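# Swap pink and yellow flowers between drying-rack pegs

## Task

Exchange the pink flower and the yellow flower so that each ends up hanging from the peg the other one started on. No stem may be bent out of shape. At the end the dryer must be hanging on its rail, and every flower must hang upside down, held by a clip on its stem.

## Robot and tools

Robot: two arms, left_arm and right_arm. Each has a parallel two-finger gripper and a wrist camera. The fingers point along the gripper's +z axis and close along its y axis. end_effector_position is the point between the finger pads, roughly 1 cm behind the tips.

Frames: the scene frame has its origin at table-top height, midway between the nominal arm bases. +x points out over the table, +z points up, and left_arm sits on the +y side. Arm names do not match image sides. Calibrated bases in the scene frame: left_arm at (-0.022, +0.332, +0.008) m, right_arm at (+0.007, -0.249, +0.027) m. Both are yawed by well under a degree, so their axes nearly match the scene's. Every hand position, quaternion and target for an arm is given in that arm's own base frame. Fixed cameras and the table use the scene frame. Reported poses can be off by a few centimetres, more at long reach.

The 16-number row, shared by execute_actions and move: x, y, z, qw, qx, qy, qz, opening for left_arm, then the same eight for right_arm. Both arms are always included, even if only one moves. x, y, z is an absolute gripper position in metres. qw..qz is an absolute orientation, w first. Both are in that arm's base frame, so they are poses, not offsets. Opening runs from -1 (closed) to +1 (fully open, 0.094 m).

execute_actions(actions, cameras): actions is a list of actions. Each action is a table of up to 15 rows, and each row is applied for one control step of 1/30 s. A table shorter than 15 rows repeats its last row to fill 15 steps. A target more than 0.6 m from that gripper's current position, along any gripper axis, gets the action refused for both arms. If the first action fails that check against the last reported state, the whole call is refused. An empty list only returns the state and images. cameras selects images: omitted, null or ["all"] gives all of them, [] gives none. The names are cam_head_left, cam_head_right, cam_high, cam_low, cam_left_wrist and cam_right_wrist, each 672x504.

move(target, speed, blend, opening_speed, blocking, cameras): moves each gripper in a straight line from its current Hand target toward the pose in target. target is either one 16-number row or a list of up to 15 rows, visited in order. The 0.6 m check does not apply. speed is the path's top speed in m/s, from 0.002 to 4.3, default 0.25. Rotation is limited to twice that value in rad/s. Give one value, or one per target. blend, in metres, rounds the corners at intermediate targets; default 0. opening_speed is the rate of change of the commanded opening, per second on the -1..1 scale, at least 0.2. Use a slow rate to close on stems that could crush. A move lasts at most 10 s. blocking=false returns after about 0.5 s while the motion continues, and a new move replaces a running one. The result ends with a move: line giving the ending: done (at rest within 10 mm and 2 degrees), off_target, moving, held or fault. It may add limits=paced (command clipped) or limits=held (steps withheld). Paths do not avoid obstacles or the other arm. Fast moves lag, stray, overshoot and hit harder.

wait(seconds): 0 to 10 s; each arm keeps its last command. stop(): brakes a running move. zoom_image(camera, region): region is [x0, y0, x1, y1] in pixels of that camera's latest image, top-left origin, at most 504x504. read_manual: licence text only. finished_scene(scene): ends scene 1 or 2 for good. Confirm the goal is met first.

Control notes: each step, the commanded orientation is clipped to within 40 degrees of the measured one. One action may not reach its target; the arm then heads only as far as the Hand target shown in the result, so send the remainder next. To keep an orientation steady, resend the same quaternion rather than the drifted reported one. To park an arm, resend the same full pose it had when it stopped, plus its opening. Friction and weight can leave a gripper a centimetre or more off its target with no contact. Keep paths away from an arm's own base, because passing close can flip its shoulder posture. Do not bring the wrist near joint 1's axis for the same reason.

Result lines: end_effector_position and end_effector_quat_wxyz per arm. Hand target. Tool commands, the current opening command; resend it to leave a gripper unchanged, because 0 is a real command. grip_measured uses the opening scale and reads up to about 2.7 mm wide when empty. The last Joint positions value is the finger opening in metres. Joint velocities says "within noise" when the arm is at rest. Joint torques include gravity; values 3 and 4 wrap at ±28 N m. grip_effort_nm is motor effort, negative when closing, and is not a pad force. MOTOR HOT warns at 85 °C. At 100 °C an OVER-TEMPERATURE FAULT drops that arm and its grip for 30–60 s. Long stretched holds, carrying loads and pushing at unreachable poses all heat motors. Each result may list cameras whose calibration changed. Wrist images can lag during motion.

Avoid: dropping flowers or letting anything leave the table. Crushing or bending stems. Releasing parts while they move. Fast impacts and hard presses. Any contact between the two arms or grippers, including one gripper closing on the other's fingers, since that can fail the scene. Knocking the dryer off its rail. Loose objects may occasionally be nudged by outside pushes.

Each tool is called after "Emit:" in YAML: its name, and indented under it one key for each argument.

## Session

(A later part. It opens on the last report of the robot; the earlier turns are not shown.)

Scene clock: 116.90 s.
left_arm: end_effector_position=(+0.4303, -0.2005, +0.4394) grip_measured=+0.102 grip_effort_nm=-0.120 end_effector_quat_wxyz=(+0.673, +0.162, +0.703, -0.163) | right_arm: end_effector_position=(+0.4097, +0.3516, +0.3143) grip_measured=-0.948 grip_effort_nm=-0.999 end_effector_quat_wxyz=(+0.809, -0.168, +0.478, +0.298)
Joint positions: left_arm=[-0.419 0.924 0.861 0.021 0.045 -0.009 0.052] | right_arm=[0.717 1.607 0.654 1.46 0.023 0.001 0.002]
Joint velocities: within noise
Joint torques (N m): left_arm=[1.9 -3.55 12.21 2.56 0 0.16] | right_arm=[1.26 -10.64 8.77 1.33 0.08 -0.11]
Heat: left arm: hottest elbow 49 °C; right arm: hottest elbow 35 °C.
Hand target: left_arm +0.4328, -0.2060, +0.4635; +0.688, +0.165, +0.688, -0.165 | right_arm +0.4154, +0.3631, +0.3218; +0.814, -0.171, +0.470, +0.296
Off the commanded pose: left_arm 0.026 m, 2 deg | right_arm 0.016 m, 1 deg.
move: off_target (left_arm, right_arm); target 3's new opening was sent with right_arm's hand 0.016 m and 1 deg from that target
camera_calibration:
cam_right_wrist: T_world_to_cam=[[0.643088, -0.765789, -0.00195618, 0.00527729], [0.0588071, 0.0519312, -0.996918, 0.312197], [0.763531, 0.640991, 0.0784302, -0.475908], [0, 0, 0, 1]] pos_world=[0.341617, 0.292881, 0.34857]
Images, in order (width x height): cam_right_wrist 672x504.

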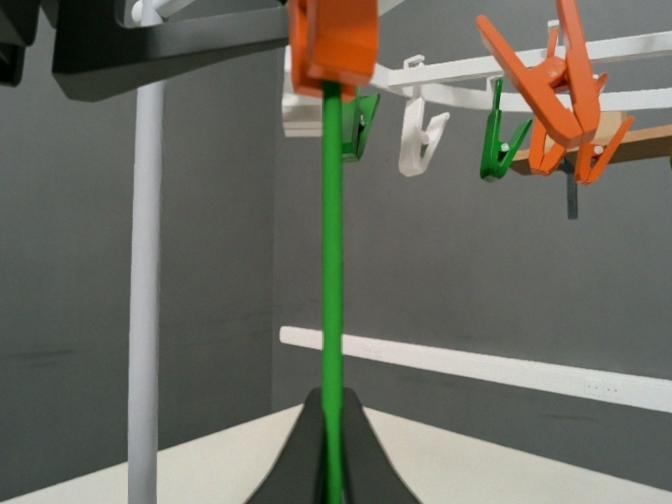

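Emit:
move:
  target: [0.434,-0.2065,0.464,0.6876,0.165,0.6876,-0.165,-0.7,0.416,0.3635,0.322,0.8138,-0.171,0.4698,0.2962,-0.97]
  opening_speed: 0.4
  cameras: ["cam_head_left","cam_left_wrist","cam_right_wrist"]

Scene clock: 121.33 s.
left_arm: end_effector_position=(+0.4303, -0.2005, +0.4394) grip_measured=-0.584 grip_effort_nm=-1.048 end_effector_quat_wxyz=(+0.673, +0.162, +0.703, -0.163) | right_arm: end_effector_position=(+0.4097, +0.3516, +0.3141) grip_measured=-0.950 grip_effort_nm=-1.028 end_effector_quat_wxyz=(+0.809, -0.168, +0.479, +0.298)
Joint positions: left_arm=[-0.419 0.924 0.861 0.021 0.045 -0.009 0.02] | right_arm=[0.717 1.608 0.654 1.46 0.023 0.001 0.002]
Joint velocities: within noise
Joint torques (N m): left_arm=[1.96 -3.6 12.19 2.56 0 0.15] | right_arm=[1.26 -10.75 8.77 1.37 0.07 -0.11]
Heat: left arm: hottest elbow 49 °C; right arm: hottest elbow 35 °C.
Hand target: left_arm +0.4328, -0.2060, +0.4635; +0.688, +0.165, +0.688, -0.165 | right_arm +0.4154, +0.3631, +0.3219; +0.814, -0.171, +0.470, +0.296
Off the commanded pose: left_arm 0.026 m, 2 deg | right_arm 0.016 m, 1 deg.
move: off_target (left_arm, right_arm)
camera_calibration:
cam_left_wrist: T_world_to_cam=[[-0.442694, -0.896668, -0.00283685, 0.0118126], [-0.409689, 0.20508, -0.888874, 0.646631], [0.797607, -0.392337, -0.458143, -0.130149], [0, 0, 0, 1]] pos_world=[0.373955, -0.173081, 0.51518]
cam_right_wrist: T_world_to_cam=[[0.643144, -0.765742, -0.00191363, 0.00530576], [0.058522, 0.0516438, -0.996949, 0.312184], [0.763505, 0.641071, 0.0780272, -0.475831], [0, 0, 0, 1]] pos_world=[0.341617, 0.292982, 0.34837]
Images, in order (width x height): cam_head_left 672x504, cam_left_wrist 672x504, cam_right_wrist 672x504.

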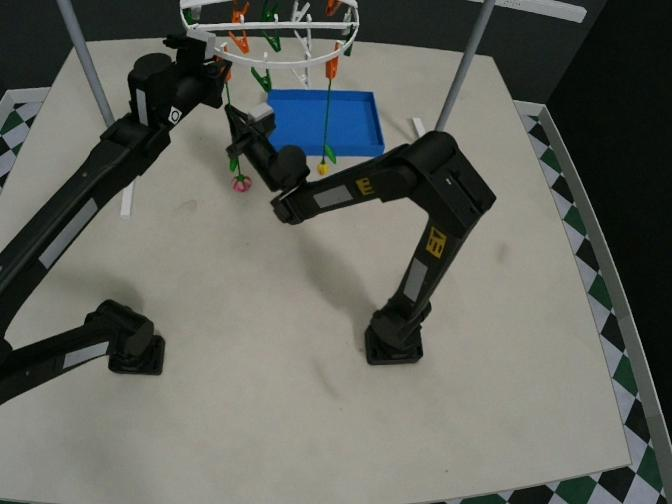

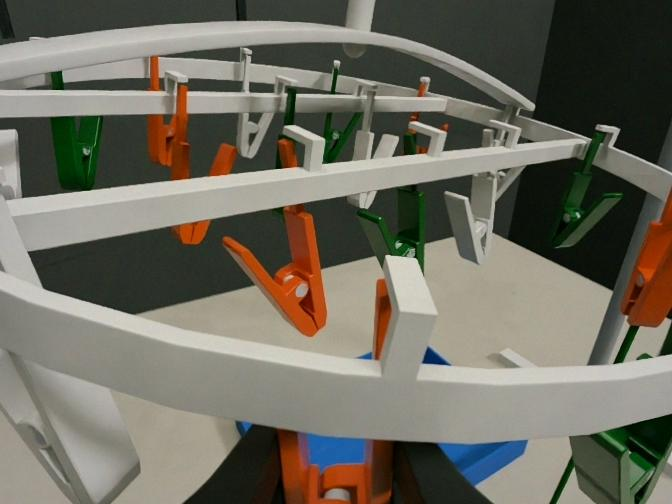

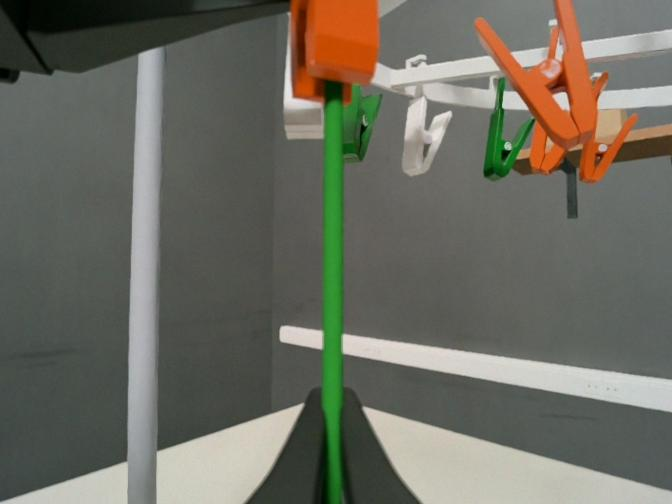

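Emit:
move:
  target: [0.434,-0.2065,0.464,0.6876,0.165,0.6876,-0.165,-0.7,0.416,0.3635,0.300,0.8138,-0.171,0.4698,0.2962,-0.97]
  speed: 0.05
  cameras: ["cam_left_wrist","cam_right_wrist"]

Emit:
zoom_image:
  camera: "cam_right_wrist"
  region: [220, 0, 480, 200]

Scene clock: 124.50 s.
left_arm: end_effector_position=(+0.4303, -0.2005, +0.4394) grip_measured=-0.584 grip_effort_nm=-1.067 end_effector_quat_wxyz=(+0.673, +0.162, +0.703, -0.163) | right_arm: end_effector_position=(+0.4136, +0.3549, +0.2917) grip_measured=-0.950 grip_effort_nm=-1.038 end_effector_quat_wxyz=(+0.805, -0.170, +0.484, +0.296)
Joint positions: left_arm=[-0.419 0.924 0.861 0.021 0.045 -0.009 0.02] | right_arm=[0.717 1.671 0.654 1.51 0.024 0.001 0.002]
Joint velocities: within noise
Joint torques (N m): left_arm=[1.9 -3.55 12.21 2.55 -0.01 0.16] | right_arm=[1.14 -11.58 7.57 2.29 0.07 -0.12]
Heat: left arm: hottest elbow 49 °C; right arm: hottest elbow 35 °C.
Hand target: left_arm +0.4328, -0.2060, +0.4635; +0.688, +0.165, +0.688, -0.165 | right_arm +0.4156, +0.3632, +0.3000; +0.814, -0.171, +0.470, +0.296
Off the commanded pose: left_arm 0.026 m, 2 deg | right_arm 0.012 m, 2 deg.
move: off_target (left_arm, right_arm)
camera_calibration:
cam_left_wrist: T_world_to_cam=[[-0.442694, -0.896668, -0.00283685, 0.0118126], [-0.409689, 0.20508, -0.888874, 0.646631], [0.797607, -0.392337, -0.458143, -0.130149], [0, 0, 0, 1]] pos_world=[0.373955, -0.173081, 0.51518]
cam_right_wrist: T_world_to_cam=[[0.642851, -0.765989, -0.00180872, 0.00539651], [0.0481163, 0.0427377, -0.997927, 0.297164], [0.764479, 0.641431, 0.0643306, -0.475734], [0, 0, 0, 1]] pos_world=[0.345921, 0.296584, 0.327162]
Images, in order (width x height): cam_left_wrist 672x504, cam_right_wrist 672x504.

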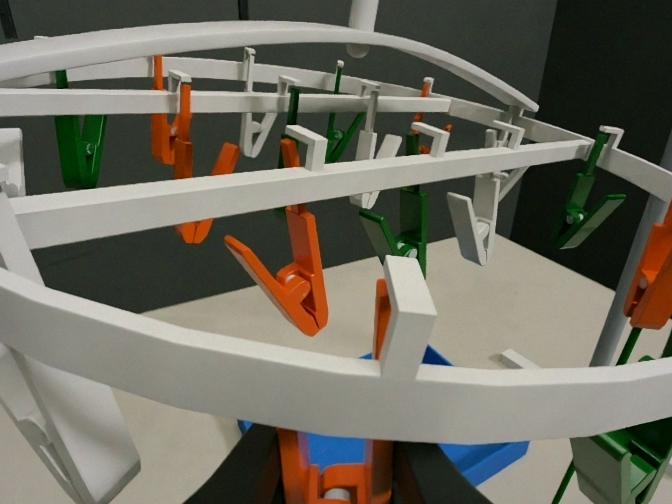

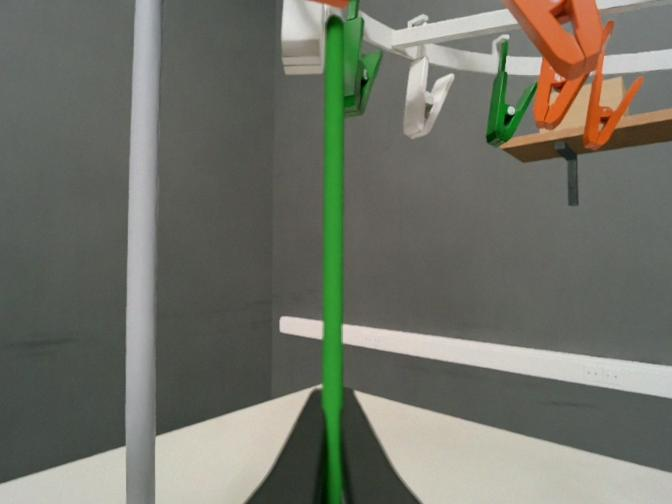

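Scaled by 1.938 from the camera's 672x504 image, which has a finer 960x720 frame.

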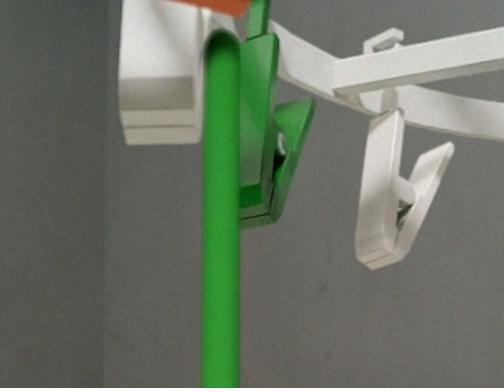

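Emit:
move:
  target:
    - [0.434,-0.2065,0.464,0.6876,0.165,0.6876,-0.165,0.1,0.416,0.3635,0.300,0.8138,-0.171,0.4698,0.2962,-0.97]
    - [0.364,-0.171,0.464,0.6876,0.165,0.6876,-0.165,0.1,0.416,0.3635,0.265,0.8138,-0.171,0.4698,0.2962,-0.97]
    - [0.330,-0.283,0.452,0.7071,0,0.7071,0,0.35,0.33,0.225,0.265,0.8138,-0.171,0.4698,0.2962,-0.97]
  speed: 0.12
  opening_speed: 0.6
  cameras: ["cam_head_left","cam_left_wrist","cam_right_wrist"]

Scene clock: 142.77 s.
left_arm: end_effector_position=(+0.3275, -0.2735, +0.4192) grip_measured=+0.347 grip_effort_nm=0.051 end_effector_quat_wxyz=(+0.695, +0.017, +0.719, +0.020) | right_arm: end_effector_position=(+0.3321, +0.2306, +0.2640) grip_measured=-0.950 grip_effort_nm=-1.033 end_effector_quat_wxyz=(+0.787, -0.191, +0.515, +0.281)
Joint positions: left_arm=[-1.053 0.968 0.836 0.062 -1.059 -0.009 0.063] | right_arm=[0.55 1.401 0.248 1.566 -0.136 0.047 0.002]
Joint velocities: within noise
Joint torques (N m): left_arm=[1.96 -3.72 13.2 2.59 -0.1 0.14] | right_arm=[-0.09 -6.53 3.66 2.29 -0.03 0.2]
Heat: left arm: hottest elbow 51 °C; right arm: hottest elbow 34 °C.
Hand target: left_arm +0.3285, -0.2813, +0.4512; +0.707, +0.000, +0.707, +0.000 | right_arm +0.3300, +0.2251, +0.2657; +0.789, -0.184, +0.513, +0.285
Off the commanded pose: left_arm 0.034 m, 4 deg | right_arm 0.006 m, 7 deg.
joint sent to its limit (right arm) — joint 4 (wrist pitch), upper limit. The joint targets are off in orientation, not in position.
move: off_target (left_arm, right_arm); target 3's new opening was sent with left_arm's hand 0.034 m and 4 deg from that target
camera_calibration:
cam_left_wrist: T_world_to_cam=[[0.0091353, -0.997776, -0.0660323, -0.2483], [-0.452285, 0.0547714, -0.89019, 0.574979], [0.891827, 0.0379976, -0.450778, -0.00230289], [0, 0, 0, 1]] pos_world=[0.264377, -0.279153, 0.494407]
cam_right_wrist: T_world_to_cam=[[0.640865, -0.767346, 0.0217101, -0.0426992], [-0.0011998, -0.0292824, -0.99957, 0.312158], [0.767652, 0.640564, -0.0196867, -0.310554], [0, 0, 0, 1]] pos_world=[0.266137, 0.175306, 0.306838]
Images, in order (width x height): cam_head_left 672x504, cam_left_wrist 672x504, cam_right_wrist 672x504.

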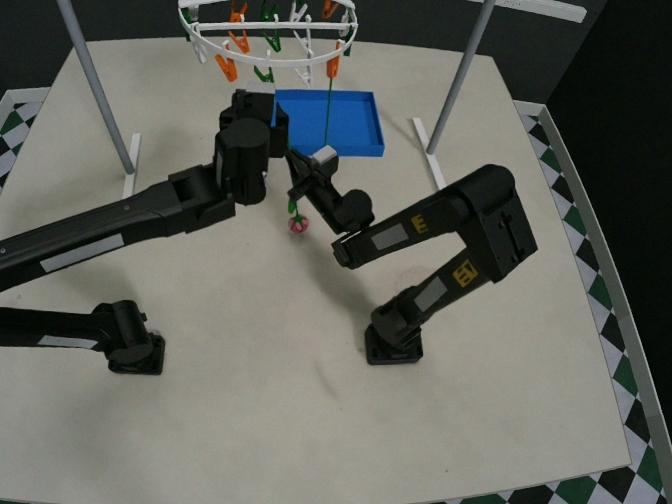

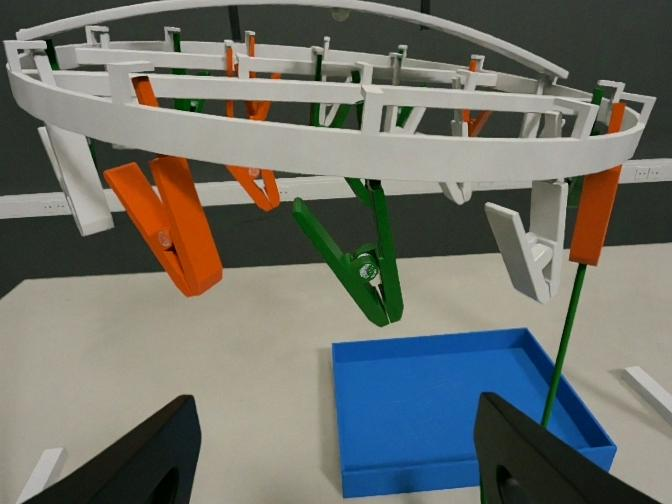

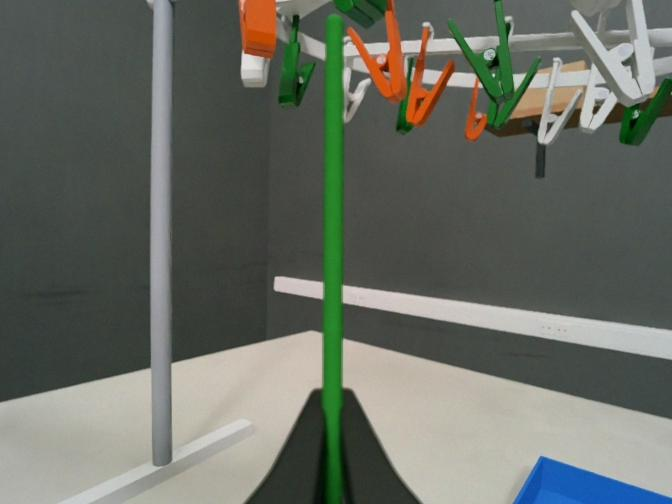

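Emit:
move:
  target:
    - [0.345,-0.286,0.468,0.7071,0,0.7071,0,0.35,0.33,0.225,0.265,0.8138,-0.171,0.4698,0.2962,-0.97]
    - [0.409,-0.286,0.468,0.7071,0,0.7071,0,0.35,0.33,0.225,0.265,0.8138,-0.171,0.4698,0.2962,-0.97]
  speed: 0.1
  cameras: ["cam_head_left","cam_left_wrist","cam_right_wrist"]

Scene clock: 149.23 s.
left_arm: end_effector_position=(+0.4000, -0.2816, +0.4356) grip_measured=+0.348 grip_effort_nm=0.051 end_effector_quat_wxyz=(+0.692, +0.018, +0.722, +0.014) | right_arm: end_effector_position=(+0.3320, +0.2306, +0.2640) grip_measured=-0.950 grip_effort_nm=-1.038 end_effector_quat_wxyz=(+0.787, -0.191, +0.514, +0.282)
Joint positions: left_arm=[-0.887 1.097 0.964 0.067 -0.882 -0.007 0.063] | right_arm=[0.55 1.401 0.248 1.567 -0.136 0.048 0.002]
Joint velocities: within noise
Joint torques (N m): left_arm=[3.14 -5.36 13.23 2.69 0.11 0.13] | right_arm=[-0.15 -6.36 3.69 2.35 -0.03 0.18]
Heat: left arm: hottest elbow 54 °C; right arm: hottest elbow 33 °C.
Hand target: left_arm +0.4071, -0.2846, +0.4672; +0.707, +0.000, +0.707, +0.000 | right_arm +0.3300, +0.2251, +0.2657; +0.789, -0.184, +0.512, +0.285
Off the commanded pose: left_arm 0.034 m, 4 deg | right_arm 0.006 m, 7 deg.
joint sent to its limit (right arm) — joint 4 (wrist pitch), upper limit. The joint targets are off in orientation, not in position.
move: off_target (left_arm, right_arm)
camera_calibration:
cam_left_wrist: T_world_to_cam=[[-0.00163979, -0.998309, -0.0581109, -0.255282], [-0.458314, 0.0523987, -0.887244, 0.623281], [0.888789, 0.0251782, -0.457625, -0.058649], [0, 0, 0, 1]] pos_world=[0.337367, -0.286033, 0.511329]
cam_right_wrist: T_world_to_cam=[[0.640966, -0.767271, 0.0213879, -0.0425782], [-0.0010925, -0.0287764, -0.999585, 0.312145], [0.767569, 0.640677, -0.0192829, -0.310597], [0, 0, 0, 1]] pos_world=[0.266037, 0.175306, 0.306937]
Images, in order (width x height): cam_head_left 672x504, cam_left_wrist 672x504, cam_right_wrist 672x504.

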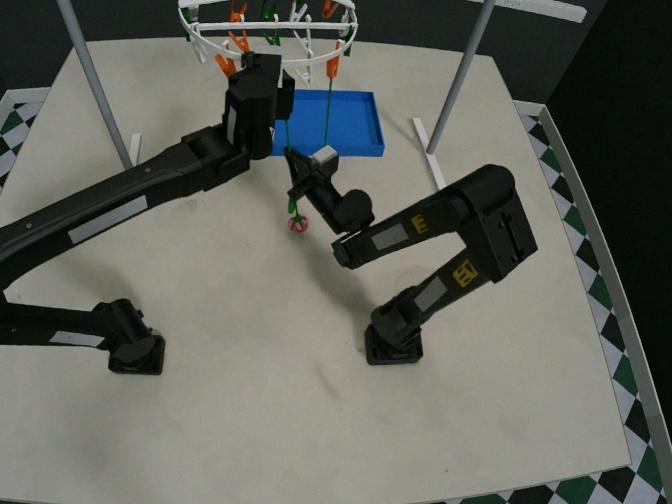

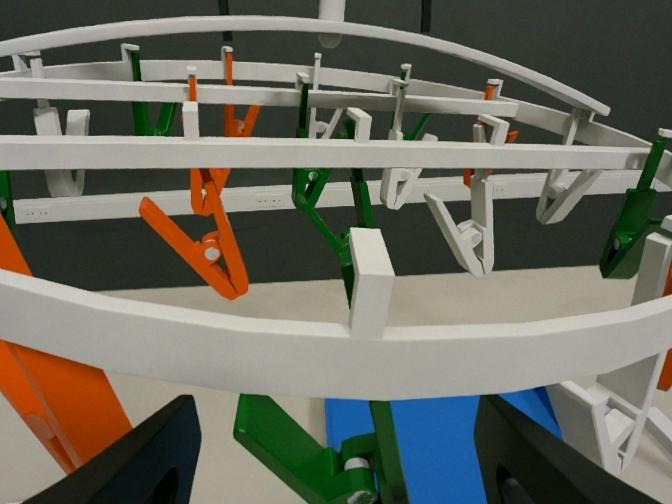

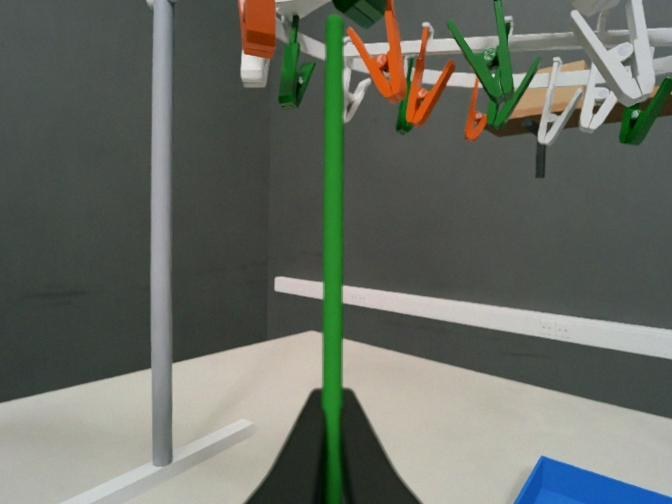

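Emit:
move:
  target:
    - [0.409,-0.286,0.468,0.7071,0,0.7071,0,0.0,0.33,0.225,0.265,0.8138,-0.171,0.4698,0.2962,-0.97]
    - [0.413,-0.2915,0.468,0.7071,0,0.7071,0,0.0,0.33,0.225,0.265,0.8138,-0.171,0.4698,0.2962,-0.97]
    - [0.413,-0.2915,0.468,0.7071,0,0.7071,0,-0.66,0.33,0.225,0.265,0.8138,-0.171,0.4698,0.2962,-0.97]
  speed: 0.1
  opening_speed: 0.5
  cameras: ["cam_head_left","cam_left_wrist","cam_right_wrist"]

Emit:
zoom_image:
  camera: "cam_right_wrist"
  region: [220, 0, 480, 200]

Scene clock: 156.27 s.
left_arm: end_effector_position=(+0.4042, -0.2869, +0.4361) grip_measured=-0.584 grip_effort_nm=-1.023 end_effector_quat_wxyz=(+0.692, +0.018, +0.722, +0.014) | right_arm: end_effector_position=(+0.3320, +0.2306, +0.2640) grip_measured=-0.950 grip_effort_nm=-1.033 end_effector_quat_wxyz=(+0.787, -0.191, +0.514, +0.282)
Joint positions: left_arm=[-0.887 1.115 0.978 0.071 -0.881 -0.007 0.02] | right_arm=[0.55 1.401 0.248 1.567 -0.136 0.048 0.002]
Joint velocities: within noise
Joint torques (N m): left_arm=[3.14 -5.6 13.2 2.73 0.06 0.13] | right_arm=[-0.38 -6.42 3.73 2.37 -0.02 0.19]
Heat: left arm: hottest elbow 56 °C; right arm: hottest elbow 33 °C.
Hand target: left_arm +0.4111, -0.2901, +0.4674; +0.707, +0.000, +0.707, +0.000 | right_arm +0.3300, +0.2251, +0.2657; +0.789, -0.184, +0.513, +0.285
Off the commanded pose: left_arm 0.033 m, 4 deg | right_arm 0.006 m, 7 deg.
joint sent to its limit (right arm) — joint 4 (wrist pitch), upper limit. The joint targets are off in orientation, not in position.
move: off_target (left_arm, right_arm); target 3's new opening was sent with left_arm's hand 0.034 m and 4 deg from that target
camera_calibration:
cam_left_wrist: T_world_to_cam=[[-0.0019971, -0.998306, -0.0581545, -0.260297], [-0.458299, 0.0526014, -0.88724, 0.625885], [0.888796, 0.0248802, -0.457627, -0.0621558], [0, 0, 0, 1]] pos_world=[0.341567, -0.291232, 0.511729]
cam_right_wrist: T_world_to_cam=[[0.640966, -0.767271, 0.0213879, -0.0425782], [-0.0010925, -0.0287764, -0.999585, 0.312145], [0.767569, 0.640677, -0.0192829, -0.310597], [0, 0, 0, 1]] pos_world=[0.266037, 0.175306, 0.306937]
Images, in order (width x height): cam_head_left 672x504, cam_left_wrist 672x504, cam_right_wrist 672x504.

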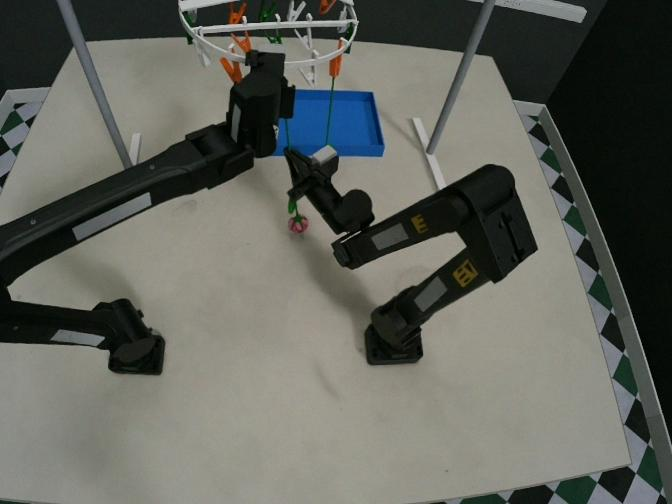

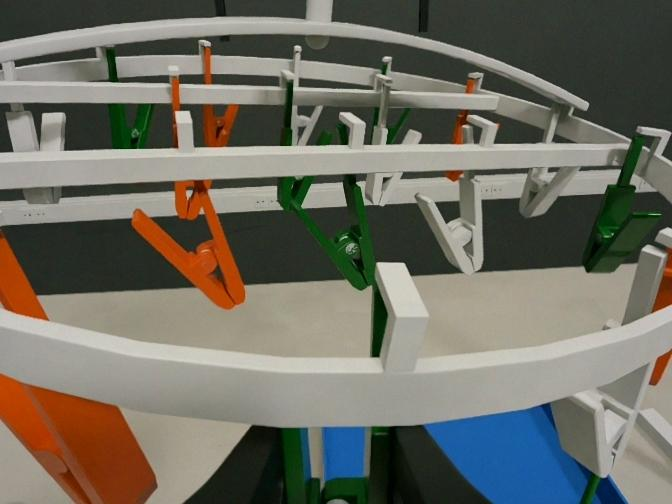

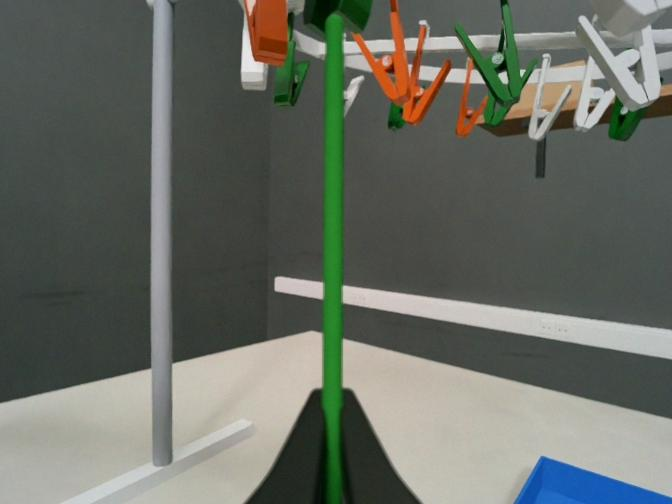

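Scaled by 1.938 from the camera's 672x504 image, which has a finer 960x720 frame.

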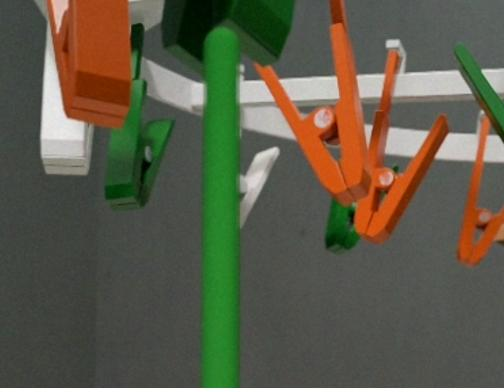

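Emit:
move:
  target:
    - [0.413,-0.2915,0.468,0.7071,0,0.7071,0,-0.66,0.365,0.252,0.266,0.8138,-0.171,0.4698,0.2962,-0.97]
    - [0.413,-0.2915,0.468,0.7071,0,0.7071,0,-0.66,0.391,0.270,0.276,0.8138,-0.171,0.4698,0.2962,-0.97]
  speed: 0.08

Emit:
zoom_image:
  camera: "cam_right_wrist"
  region: [220, 0, 480, 200]

Emit:
zoom_image:
  camera: "cam_low"
  region: [230, 120, 360, 220]

Emit:
zoom_image:
  camera: "cam_head_right"
  region: [200, 40, 340, 180]

Scene clock: 164.47 s.
left_arm: end_effector_position=(+0.4042, -0.2869, +0.4361) grip_measured=-0.586 grip_effort_nm=-1.062 end_effector_quat_wxyz=(+0.692, +0.018, +0.722, +0.014) | right_arm: end_effector_position=(+0.3856, +0.2614, +0.2667) grip_measured=-0.950 grip_effort_nm=-1.033 end_effector_quat_wxyz=(+0.794, -0.184, +0.508, +0.279)
Joint positions: left_arm=[-0.887 1.115 0.978 0.071 -0.881 -0.007 0.019] | right_arm=[0.552 1.549 0.415 1.567 -0.121 0.048 0.002]
Joint velocities: within noise
Joint torques (N m): left_arm=[3.02 -5.6 13.2 2.69 0.06 0.13] | right_arm=[1.44 -7.82 7.04 2.33 0.11 0.17]
Heat: left arm: hottest elbow 57 °C; right arm: hottest elbow 32 °C.
Hand target: left_arm +0.4111, -0.2901, +0.4674; +0.707, +0.000, +0.707, +0.000 | right_arm +0.3906, +0.2698, +0.2765; +0.799, -0.179, +0.495, +0.290
Off the commanded pose: left_arm 0.033 m, 4 deg | right_arm 0.014 m, 6 deg.
joint sent to its limit (right arm) — joint 4 (wrist pitch), upper limit. The joint targets are off in orientation, not in position.
move: off_target (left_arm, right_arm)
camera_calibration:
cam_left_wrist: T_world_to_cam=[[-0.0019971, -0.998306, -0.0581545, -0.260297], [-0.458299, 0.0526014, -0.88724, 0.625885], [0.888796, 0.0248802, -0.457627, -0.0621558], [0, 0, 0, 1]] pos_world=[0.341567, -0.291232, 0.511729]
cam_right_wrist: T_world_to_cam=[[0.631149, -0.775461, 0.0176678, -0.0465246], [0.011516, -0.0134071, -0.999844, 0.306895], [0.775576, 0.631253, 0.000468369, -0.377263], [0, 0, 0, 1]] pos_world=[0.318426, 0.206185, 0.307845]

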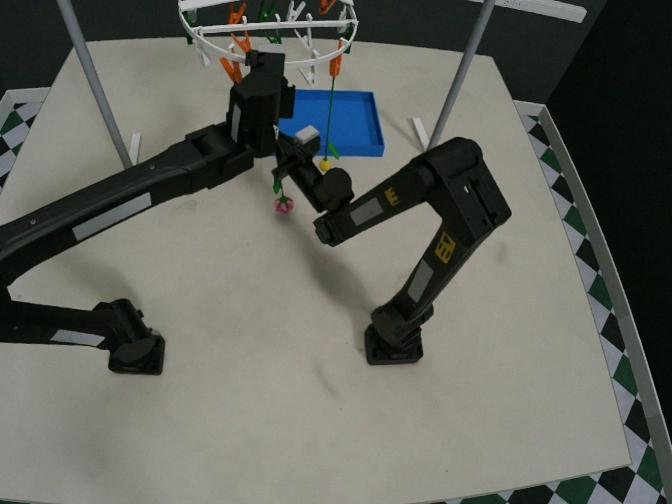

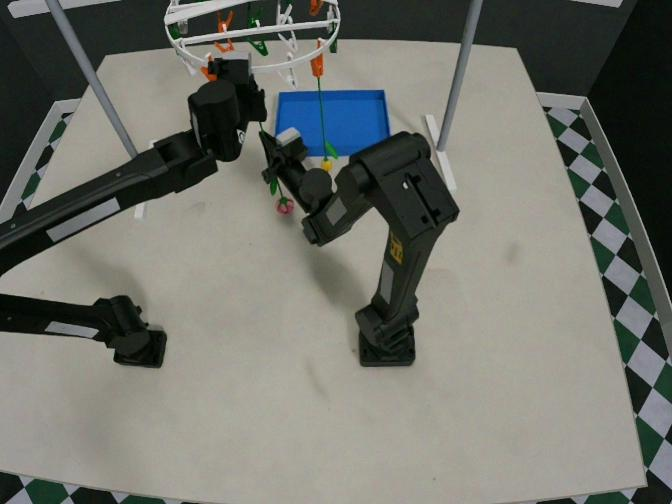

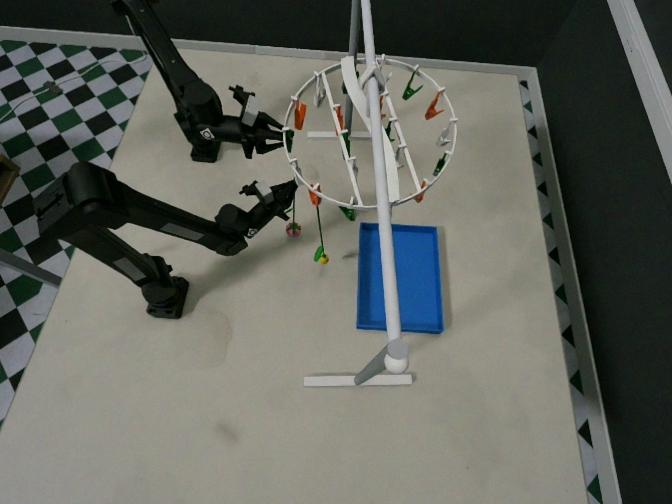

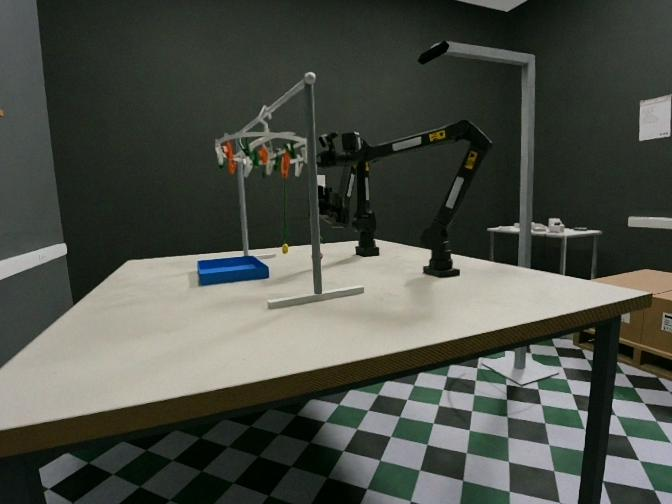

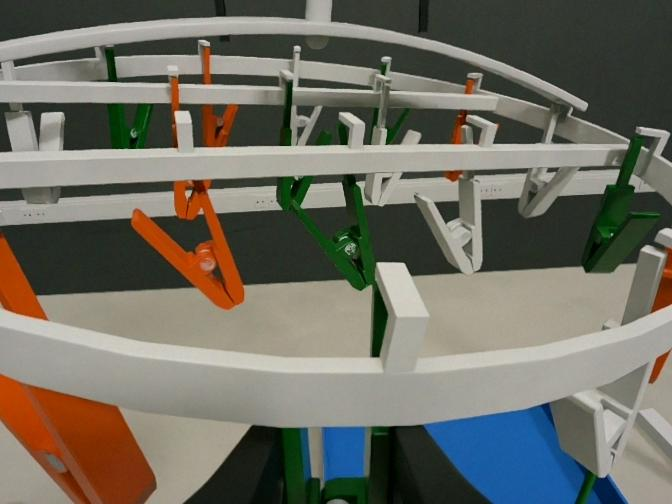

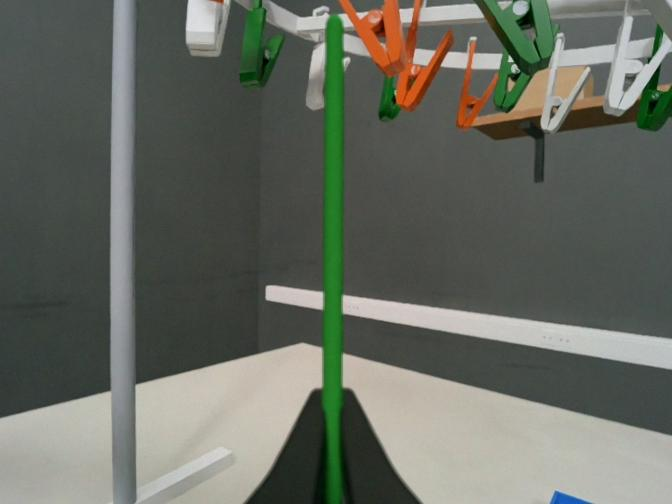

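Scaled by 1.938 from the camera's 672x504 image, which has a finer 960x720 frame.

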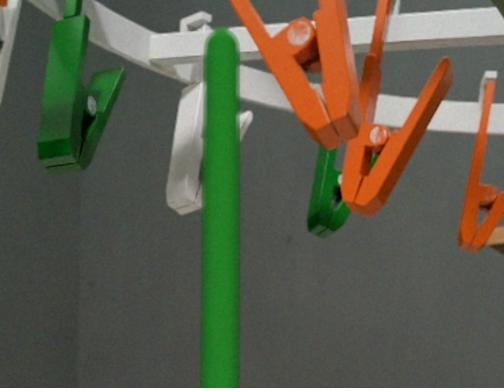

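Scaled by 3.877 from the camera's 672x504 image, which has a finer 960x720 frame.

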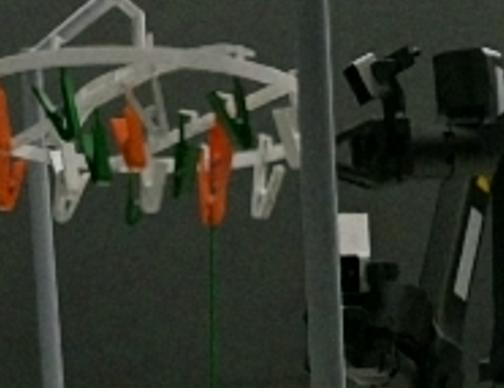

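Scaled by 3.600 from the camera's 672x504 image, which has a finer 960x720 frame.

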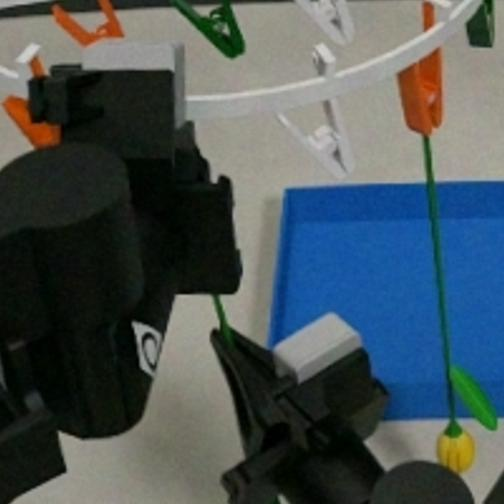

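Emit:
move:
  target: [0.413,-0.2915,0.468,0.7071,0,0.7071,0,-0.66,0.36,0.195,0.263,0.8138,-0.171,0.4698,0.2962,-0.97]
  speed: 0.12
  cameras: ["cam_right_wrist"]

Emit:
zoom_image:
  camera: "cam_right_wrist"
  region: [120, 0, 380, 200]

Scene clock: 180.17 s.
left_arm: end_effector_position=(+0.4042, -0.2869, +0.4361) grip_measured=-0.586 grip_effort_nm=-1.067 end_effector_quat_wxyz=(+0.692, +0.018, +0.722, +0.014) | right_arm: end_effector_position=(+0.3627, +0.2003, +0.2621) grip_measured=-0.950 grip_effort_nm=-1.038 end_effector_quat_wxyz=(+0.785, -0.190, +0.520, +0.279)
Joint positions: left_arm=[-0.887 1.115 0.978 0.071 -0.881 -0.007 0.019] | right_arm=[0.394 1.433 0.28 1.567 -0.273 0.11 0.002]
Joint velocities: within noise
Joint torques (N m): left_arm=[3.14 -5.54 13.2 2.71 0.06 0.13] | right_arm=[-0.32 -7.06 3.69 2.3 0.01 0.22]
Heat: left arm: hottest elbow 60 °C; right arm: hottest elbow 33 °C.
Hand target: left_arm +0.4111, -0.2901, +0.4674; +0.707, +0.000, +0.707, +0.000 | right_arm +0.3600, +0.1952, +0.2638; +0.786, -0.183, +0.518, +0.282
Off the commanded pose: left_arm 0.033 m, 4 deg | right_arm 0.006 m, 7 deg.
joint sent to its limit (right arm) — joint 4 (wrist pitch), upper limit. The joint targets are off in orientation, not in position.
move: off_target (left_arm, right_arm)
camera_calibration:
cam_right_wrist: T_world_to_cam=[[0.635887, -0.771571, 0.01804, -0.0818567], [-0.0122586, -0.0334689, -0.999365, 0.314247], [0.771685, 0.635262, -0.0307408, -0.312217], [0, 0, 0, 1]] pos_world=[0.296837, 0.145699, 0.305926]
Images, in order (width x height): cam_right_wrist 672x504.

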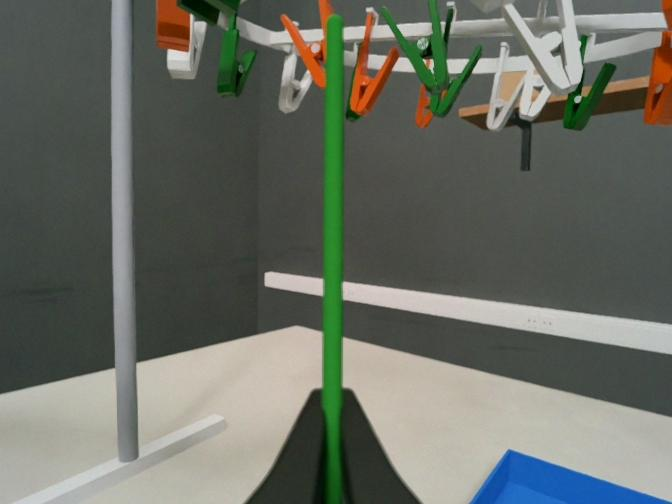

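Scaled by 1.938 from the camera's 672x504 image, which has a finer 960x720 frame.

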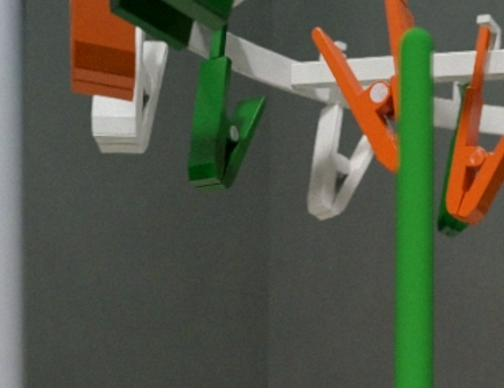

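Emit:
move:
  target: [0.413,-0.2915,0.468,0.7071,0,0.7071,0,-0.66,0.305,0.248,0.255,0.8138,-0.171,0.4698,0.2962,-0.97]
  speed: 0.12
  cameras: ["cam_right_wrist"]

Emit:
zoom_image:
  camera: "cam_right_wrist"
  region: [280, 0, 540, 200]

Scene clock: 189.37 s.
left_arm: end_effector_position=(+0.4042, -0.2869, +0.4361) grip_measured=-0.586 grip_effort_nm=-1.067 end_effector_quat_wxyz=(+0.692, +0.018, +0.722, +0.014) | right_arm: end_effector_position=(+0.3109, +0.2481, +0.2536) grip_measured=-0.950 grip_effort_nm=-1.033 end_effector_quat_wxyz=(+0.778, -0.184, +0.528, +0.287)
Joint positions: left_arm=[-0.887 1.115 0.978 0.071 -0.881 -0.007 0.019] | right_arm=[0.666 1.402 0.219 1.567 -0.021 0.028 0.002]
Joint velocities: within noise
Joint torques (N m): left_arm=[3.14 -5.6 13.22 2.71 0.06 0.13] | right_arm=[1.26 -6.12 3.54 2.37 0.09 -0.13]
Heat: left arm: hottest elbow 61 °C; right arm: hottest elbow 32 °C.
Hand target: left_arm +0.4111, -0.2901, +0.4674; +0.707, +0.000, +0.707, +0.000 | right_arm +0.3050, +0.2480, +0.2557; +0.782, -0.189, +0.522, +0.285
Off the commanded pose: left_arm 0.033 m, 4 deg | right_arm 0.006 m, 8 deg.
joint sent to its limit (right arm) — joint 4 (wrist pitch), upper limit. The joint targets are off in orientation, not in position.
move: off_target (left_arm, right_arm)
camera_calibration:
cam_right_wrist: T_world_to_cam=[[0.642261, -0.76645, -0.00744573, -0.00870853], [-0.0389688, -0.02295, -0.998977, 0.312315], [0.765494, 0.641894, -0.0446075, -0.299134], [0, 0, 0, 1]] pos_world=[0.246749, 0.192505, 0.298587]
Images, in order (width x height): cam_right_wrist 672x504.

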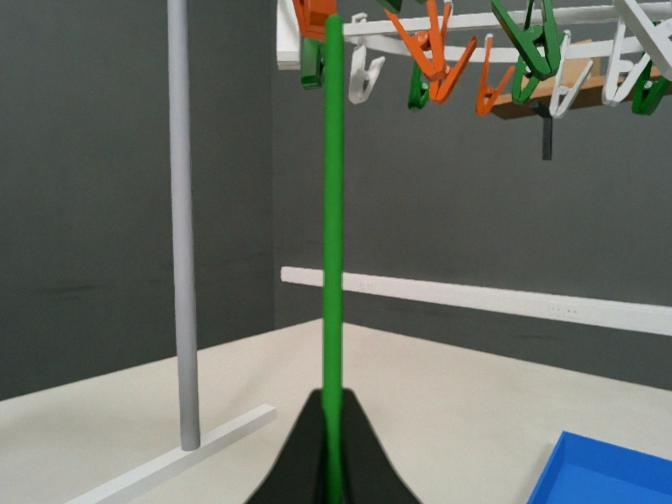

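Scaled by 1.938 from the camera's 672x504 image, which has a finer 960x720 frame.

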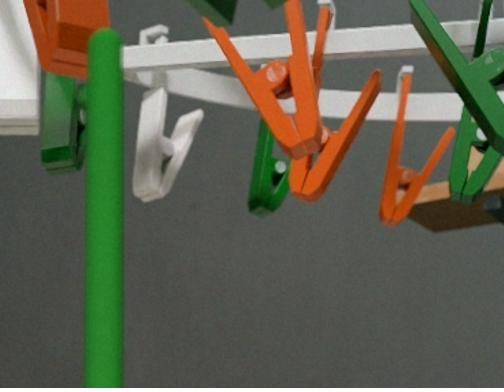

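Emit:
move:
  target: [0.413,-0.2915,0.468,0.7071,0,0.7071,0,-0.66,0.368,0.269,0.281,0.7925,-0.1838,0.5049,0.2884,-0.97]
  speed: 0.1
  cameras: ["cam_right_wrist","cam_high"]

Emit:
zoom_image:
  camera: "cam_right_wrist"
  region: [220, 0, 480, 200]

Scene clock: 200.60 s.
left_arm: end_effector_position=(+0.4042, -0.2869, +0.4361) grip_measured=-0.586 grip_effort_nm=-1.067 end_effector_quat_wxyz=(+0.692, +0.018, +0.722, +0.014) | right_arm: end_effector_position=(+0.3559, +0.2653, +0.2744) grip_measured=-0.950 grip_effort_nm=-1.033 end_effector_quat_wxyz=(+0.790, -0.191, +0.508, +0.285)
Joint positions: left_arm=[-0.887 1.115 0.978 0.071 -0.881 -0.007 0.019] | right_arm=[0.607 1.46 0.358 1.526 -0.089 0.027 0.002]
Joint velocities: within noise
Joint torques (N m): left_arm=[3.08 -5.6 13.18 2.71 0.06 0.13] | right_arm=[-0.09 -6.36 7.42 1.44 -0.06 0.19]
Heat: left arm: hottest elbow 62 °C; right arm: hottest elbow 32 °C.
Hand target: left_arm +0.4111, -0.2901, +0.4674; +0.707, +0.000, +0.707, +0.000 | right_arm +0.3676, +0.2686, +0.2811; +0.793, -0.184, +0.505, +0.288
Off the commanded pose: left_arm 0.033 m, 4 deg | right_arm 0.014 m, 1 deg.
move: off_target (left_arm, right_arm)
camera_calibration:
cam_right_wrist: T_world_to_cam=[[0.644777, -0.76404, 0.0224863, -0.0340673], [0.00999477, -0.0209882, -0.99973, 0.317558], [0.764306, 0.644827, -0.00589631, -0.354627], [0, 0, 0, 1]] pos_world=[0.289835, 0.209309, 0.316147]
Images, in order (width x height): cam_high 672x504, cam_right_wrist 672x504.

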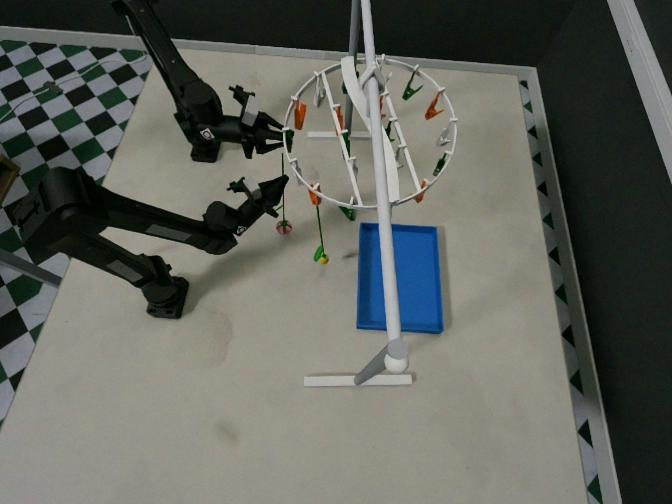

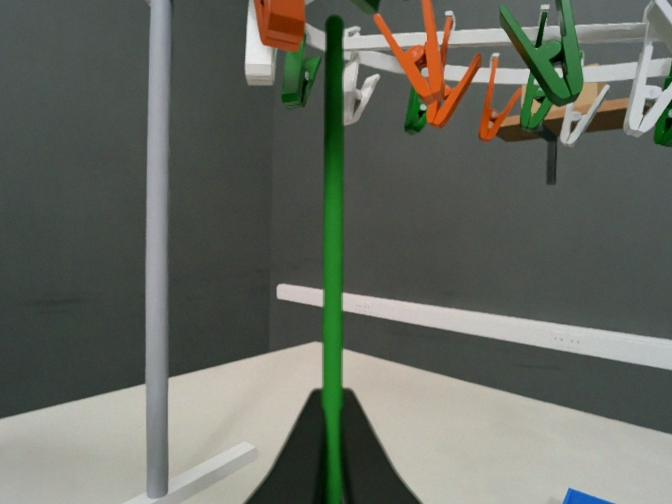

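Scaled by 1.938 from the camera's 672x504 image, which has a finer 960x720 frame.

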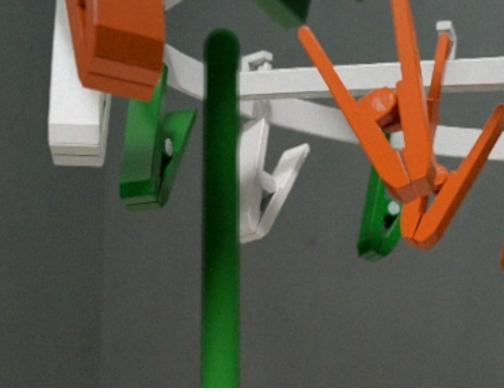

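Emit:
move:
  target: [0.413,-0.2915,0.468,0.7071,0,0.7071,0,-0.66,0.379,0.266,0.281,0.8045,-0.178,0.4877,0.2924,-0.97]
  speed: 0.1
  cameras: ["cam_right_wrist"]

Emit:
zoom_image:
  camera: "cam_right_wrist"
  region: [260, 0, 420, 100]

Scene clock: 206.63 s.
left_arm: end_effector_position=(+0.4042, -0.2869, +0.4361) grip_measured=-0.586 grip_effort_nm=-1.067 end_effector_quat_wxyz=(+0.692, +0.018, +0.722, +0.014) | right_arm: end_effector_position=(+0.3688, +0.2643, +0.2703) grip_measured=-0.950 grip_effort_nm=-1.028 end_effector_quat_wxyz=(+0.793, -0.189, +0.505, +0.285)
Joint positions: left_arm=[-0.887 1.115 0.978 0.071 -0.881 -0.007 0.019] | right_arm=[0.581 1.514 0.384 1.565 -0.112 0.039 0.002]
Joint velocities: within noise
Joint torques (N m): left_arm=[3.08 -5.54 13.19 2.71 0.06 0.13] | right_arm=[-0.21 -7.06 7.15 2.28 -0.03 0.2]
Heat: left arm: hottest elbow 62 °C; right arm: hottest elbow 32 °C.
Hand target: left_arm +0.4111, -0.2901, +0.4674; +0.707, +0.000, +0.707, +0.000 | right_arm +0.3785, +0.2657, +0.2812; +0.801, -0.180, +0.492, +0.291
Off the commanded pose: left_arm 0.033 m, 4 deg | right_arm 0.015 m, 3 deg.
joint sent to its limit (right arm) — joint 4 (wrist pitch), upper limit. The joint targets still meet the commanded pose.
move: off_target (left_arm, right_arm)
camera_calibration:
cam_right_wrist: T_world_to_cam=[[0.644009, -0.7647, 0.0220358, -0.0424205], [0.017569, -0.0140128, -0.999747, 0.308579], [0.764816, 0.644234, 0.00441068, -0.36667], [0, 0, 0, 1]] pos_world=[0.302332, 0.208106, 0.311053]
Images, in order (width x height): cam_right_wrist 672x504.

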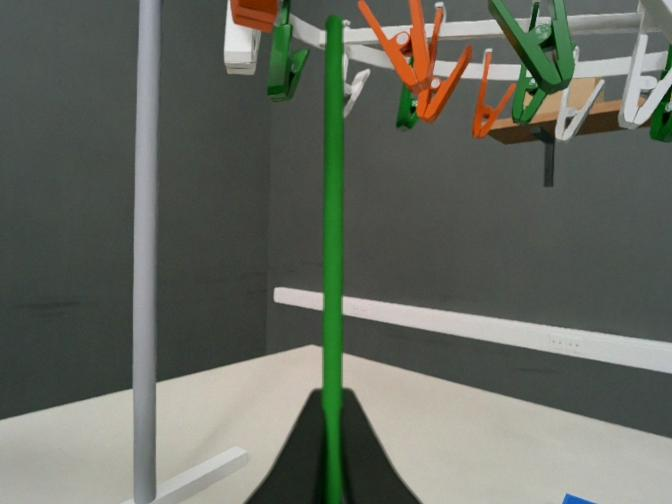

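Scaled by 3.150 from the camera's 672x504 image, which has a finer 960x720 frame.

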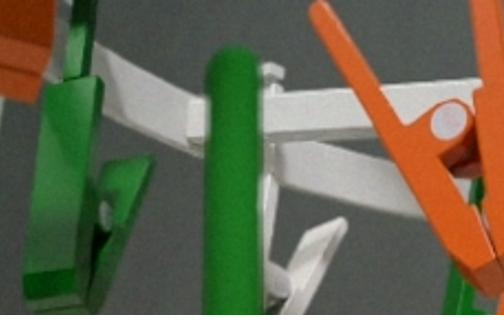

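Emit:
move:
  target: [0.413,-0.2915,0.468,0.7071,0,0.7071,0,-0.66,0.377,0.266,0.292,0.8045,-0.178,0.4877,0.2924,-0.97]
  speed: 0.05
  cameras: ["cam_right_wrist"]

Emit:
zoom_image:
  camera: "cam_right_wrist"
  region: [260, 0, 420, 100]

Scene clock: 210.10 s.
left_arm: end_effector_position=(+0.4042, -0.2869, +0.4361) grip_measured=-0.586 grip_effort_nm=-1.067 end_effector_quat_wxyz=(+0.692, +0.018, +0.722, +0.014) | right_arm: end_effector_position=(+0.3672, +0.2633, +0.2762) grip_measured=-0.950 grip_effort_nm=-1.033 end_effector_quat_wxyz=(+0.796, -0.188, +0.500, +0.286)
Joint positions: left_arm=[-0.887 1.115 0.978 0.071 -0.881 -0.007 0.019] | right_arm=[0.581 1.498 0.384 1.562 -0.112 0.04 0.002]
Joint velocities: within noise
Joint torques (N m): left_arm=[3.08 -5.6 13.19 2.7 0.06 0.13] | right_arm=[0.15 -8.82 7.5 1.43 0.1 0.19]
Heat: left arm: hottest elbow 62 °C; right arm: hottest elbow 32 °C.
Hand target: left_arm +0.4111, -0.2901, +0.4674; +0.707, +0.000, +0.707, +0.000 | right_arm +0.3763, +0.2656, +0.2920; +0.804, -0.178, +0.487, +0.292
Off the commanded pose: left_arm 0.033 m, 4 deg | right_arm 0.019 m, 2 deg.
move: off_target (left_arm, right_arm)
camera_calibration:
cam_right_wrist: T_world_to_cam=[[0.64405, -0.764642, 0.0228438, -0.0426545], [0.0273384, -0.00683648, -0.999603, 0.309036], [0.764495, 0.644419, 0.0165011, -0.368094], [0, 0, 0, 1]] pos_world=[0.300429, 0.206704, 0.315962]
Images, in order (width x height): cam_right_wrist 672x504.

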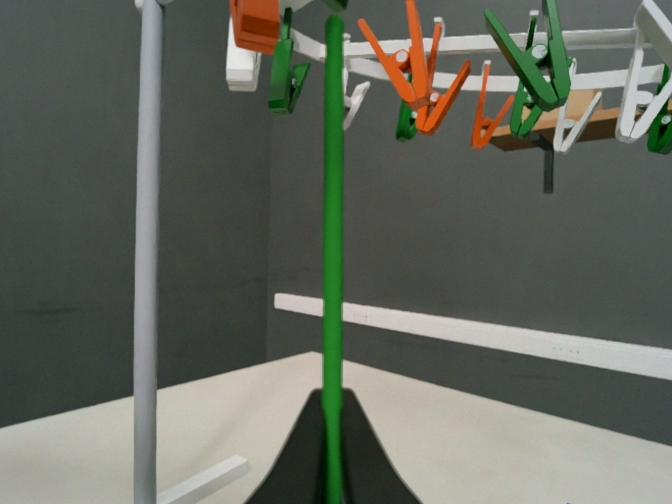

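Scaled by 3.150 from the camera's 672x504 image, which has a finer 960x720 frame.

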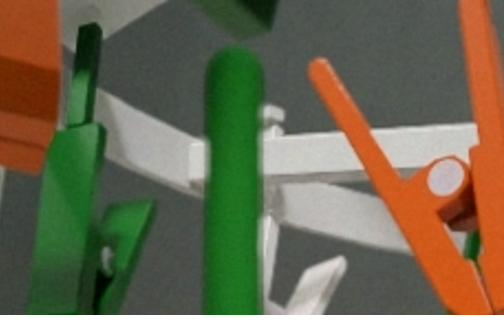

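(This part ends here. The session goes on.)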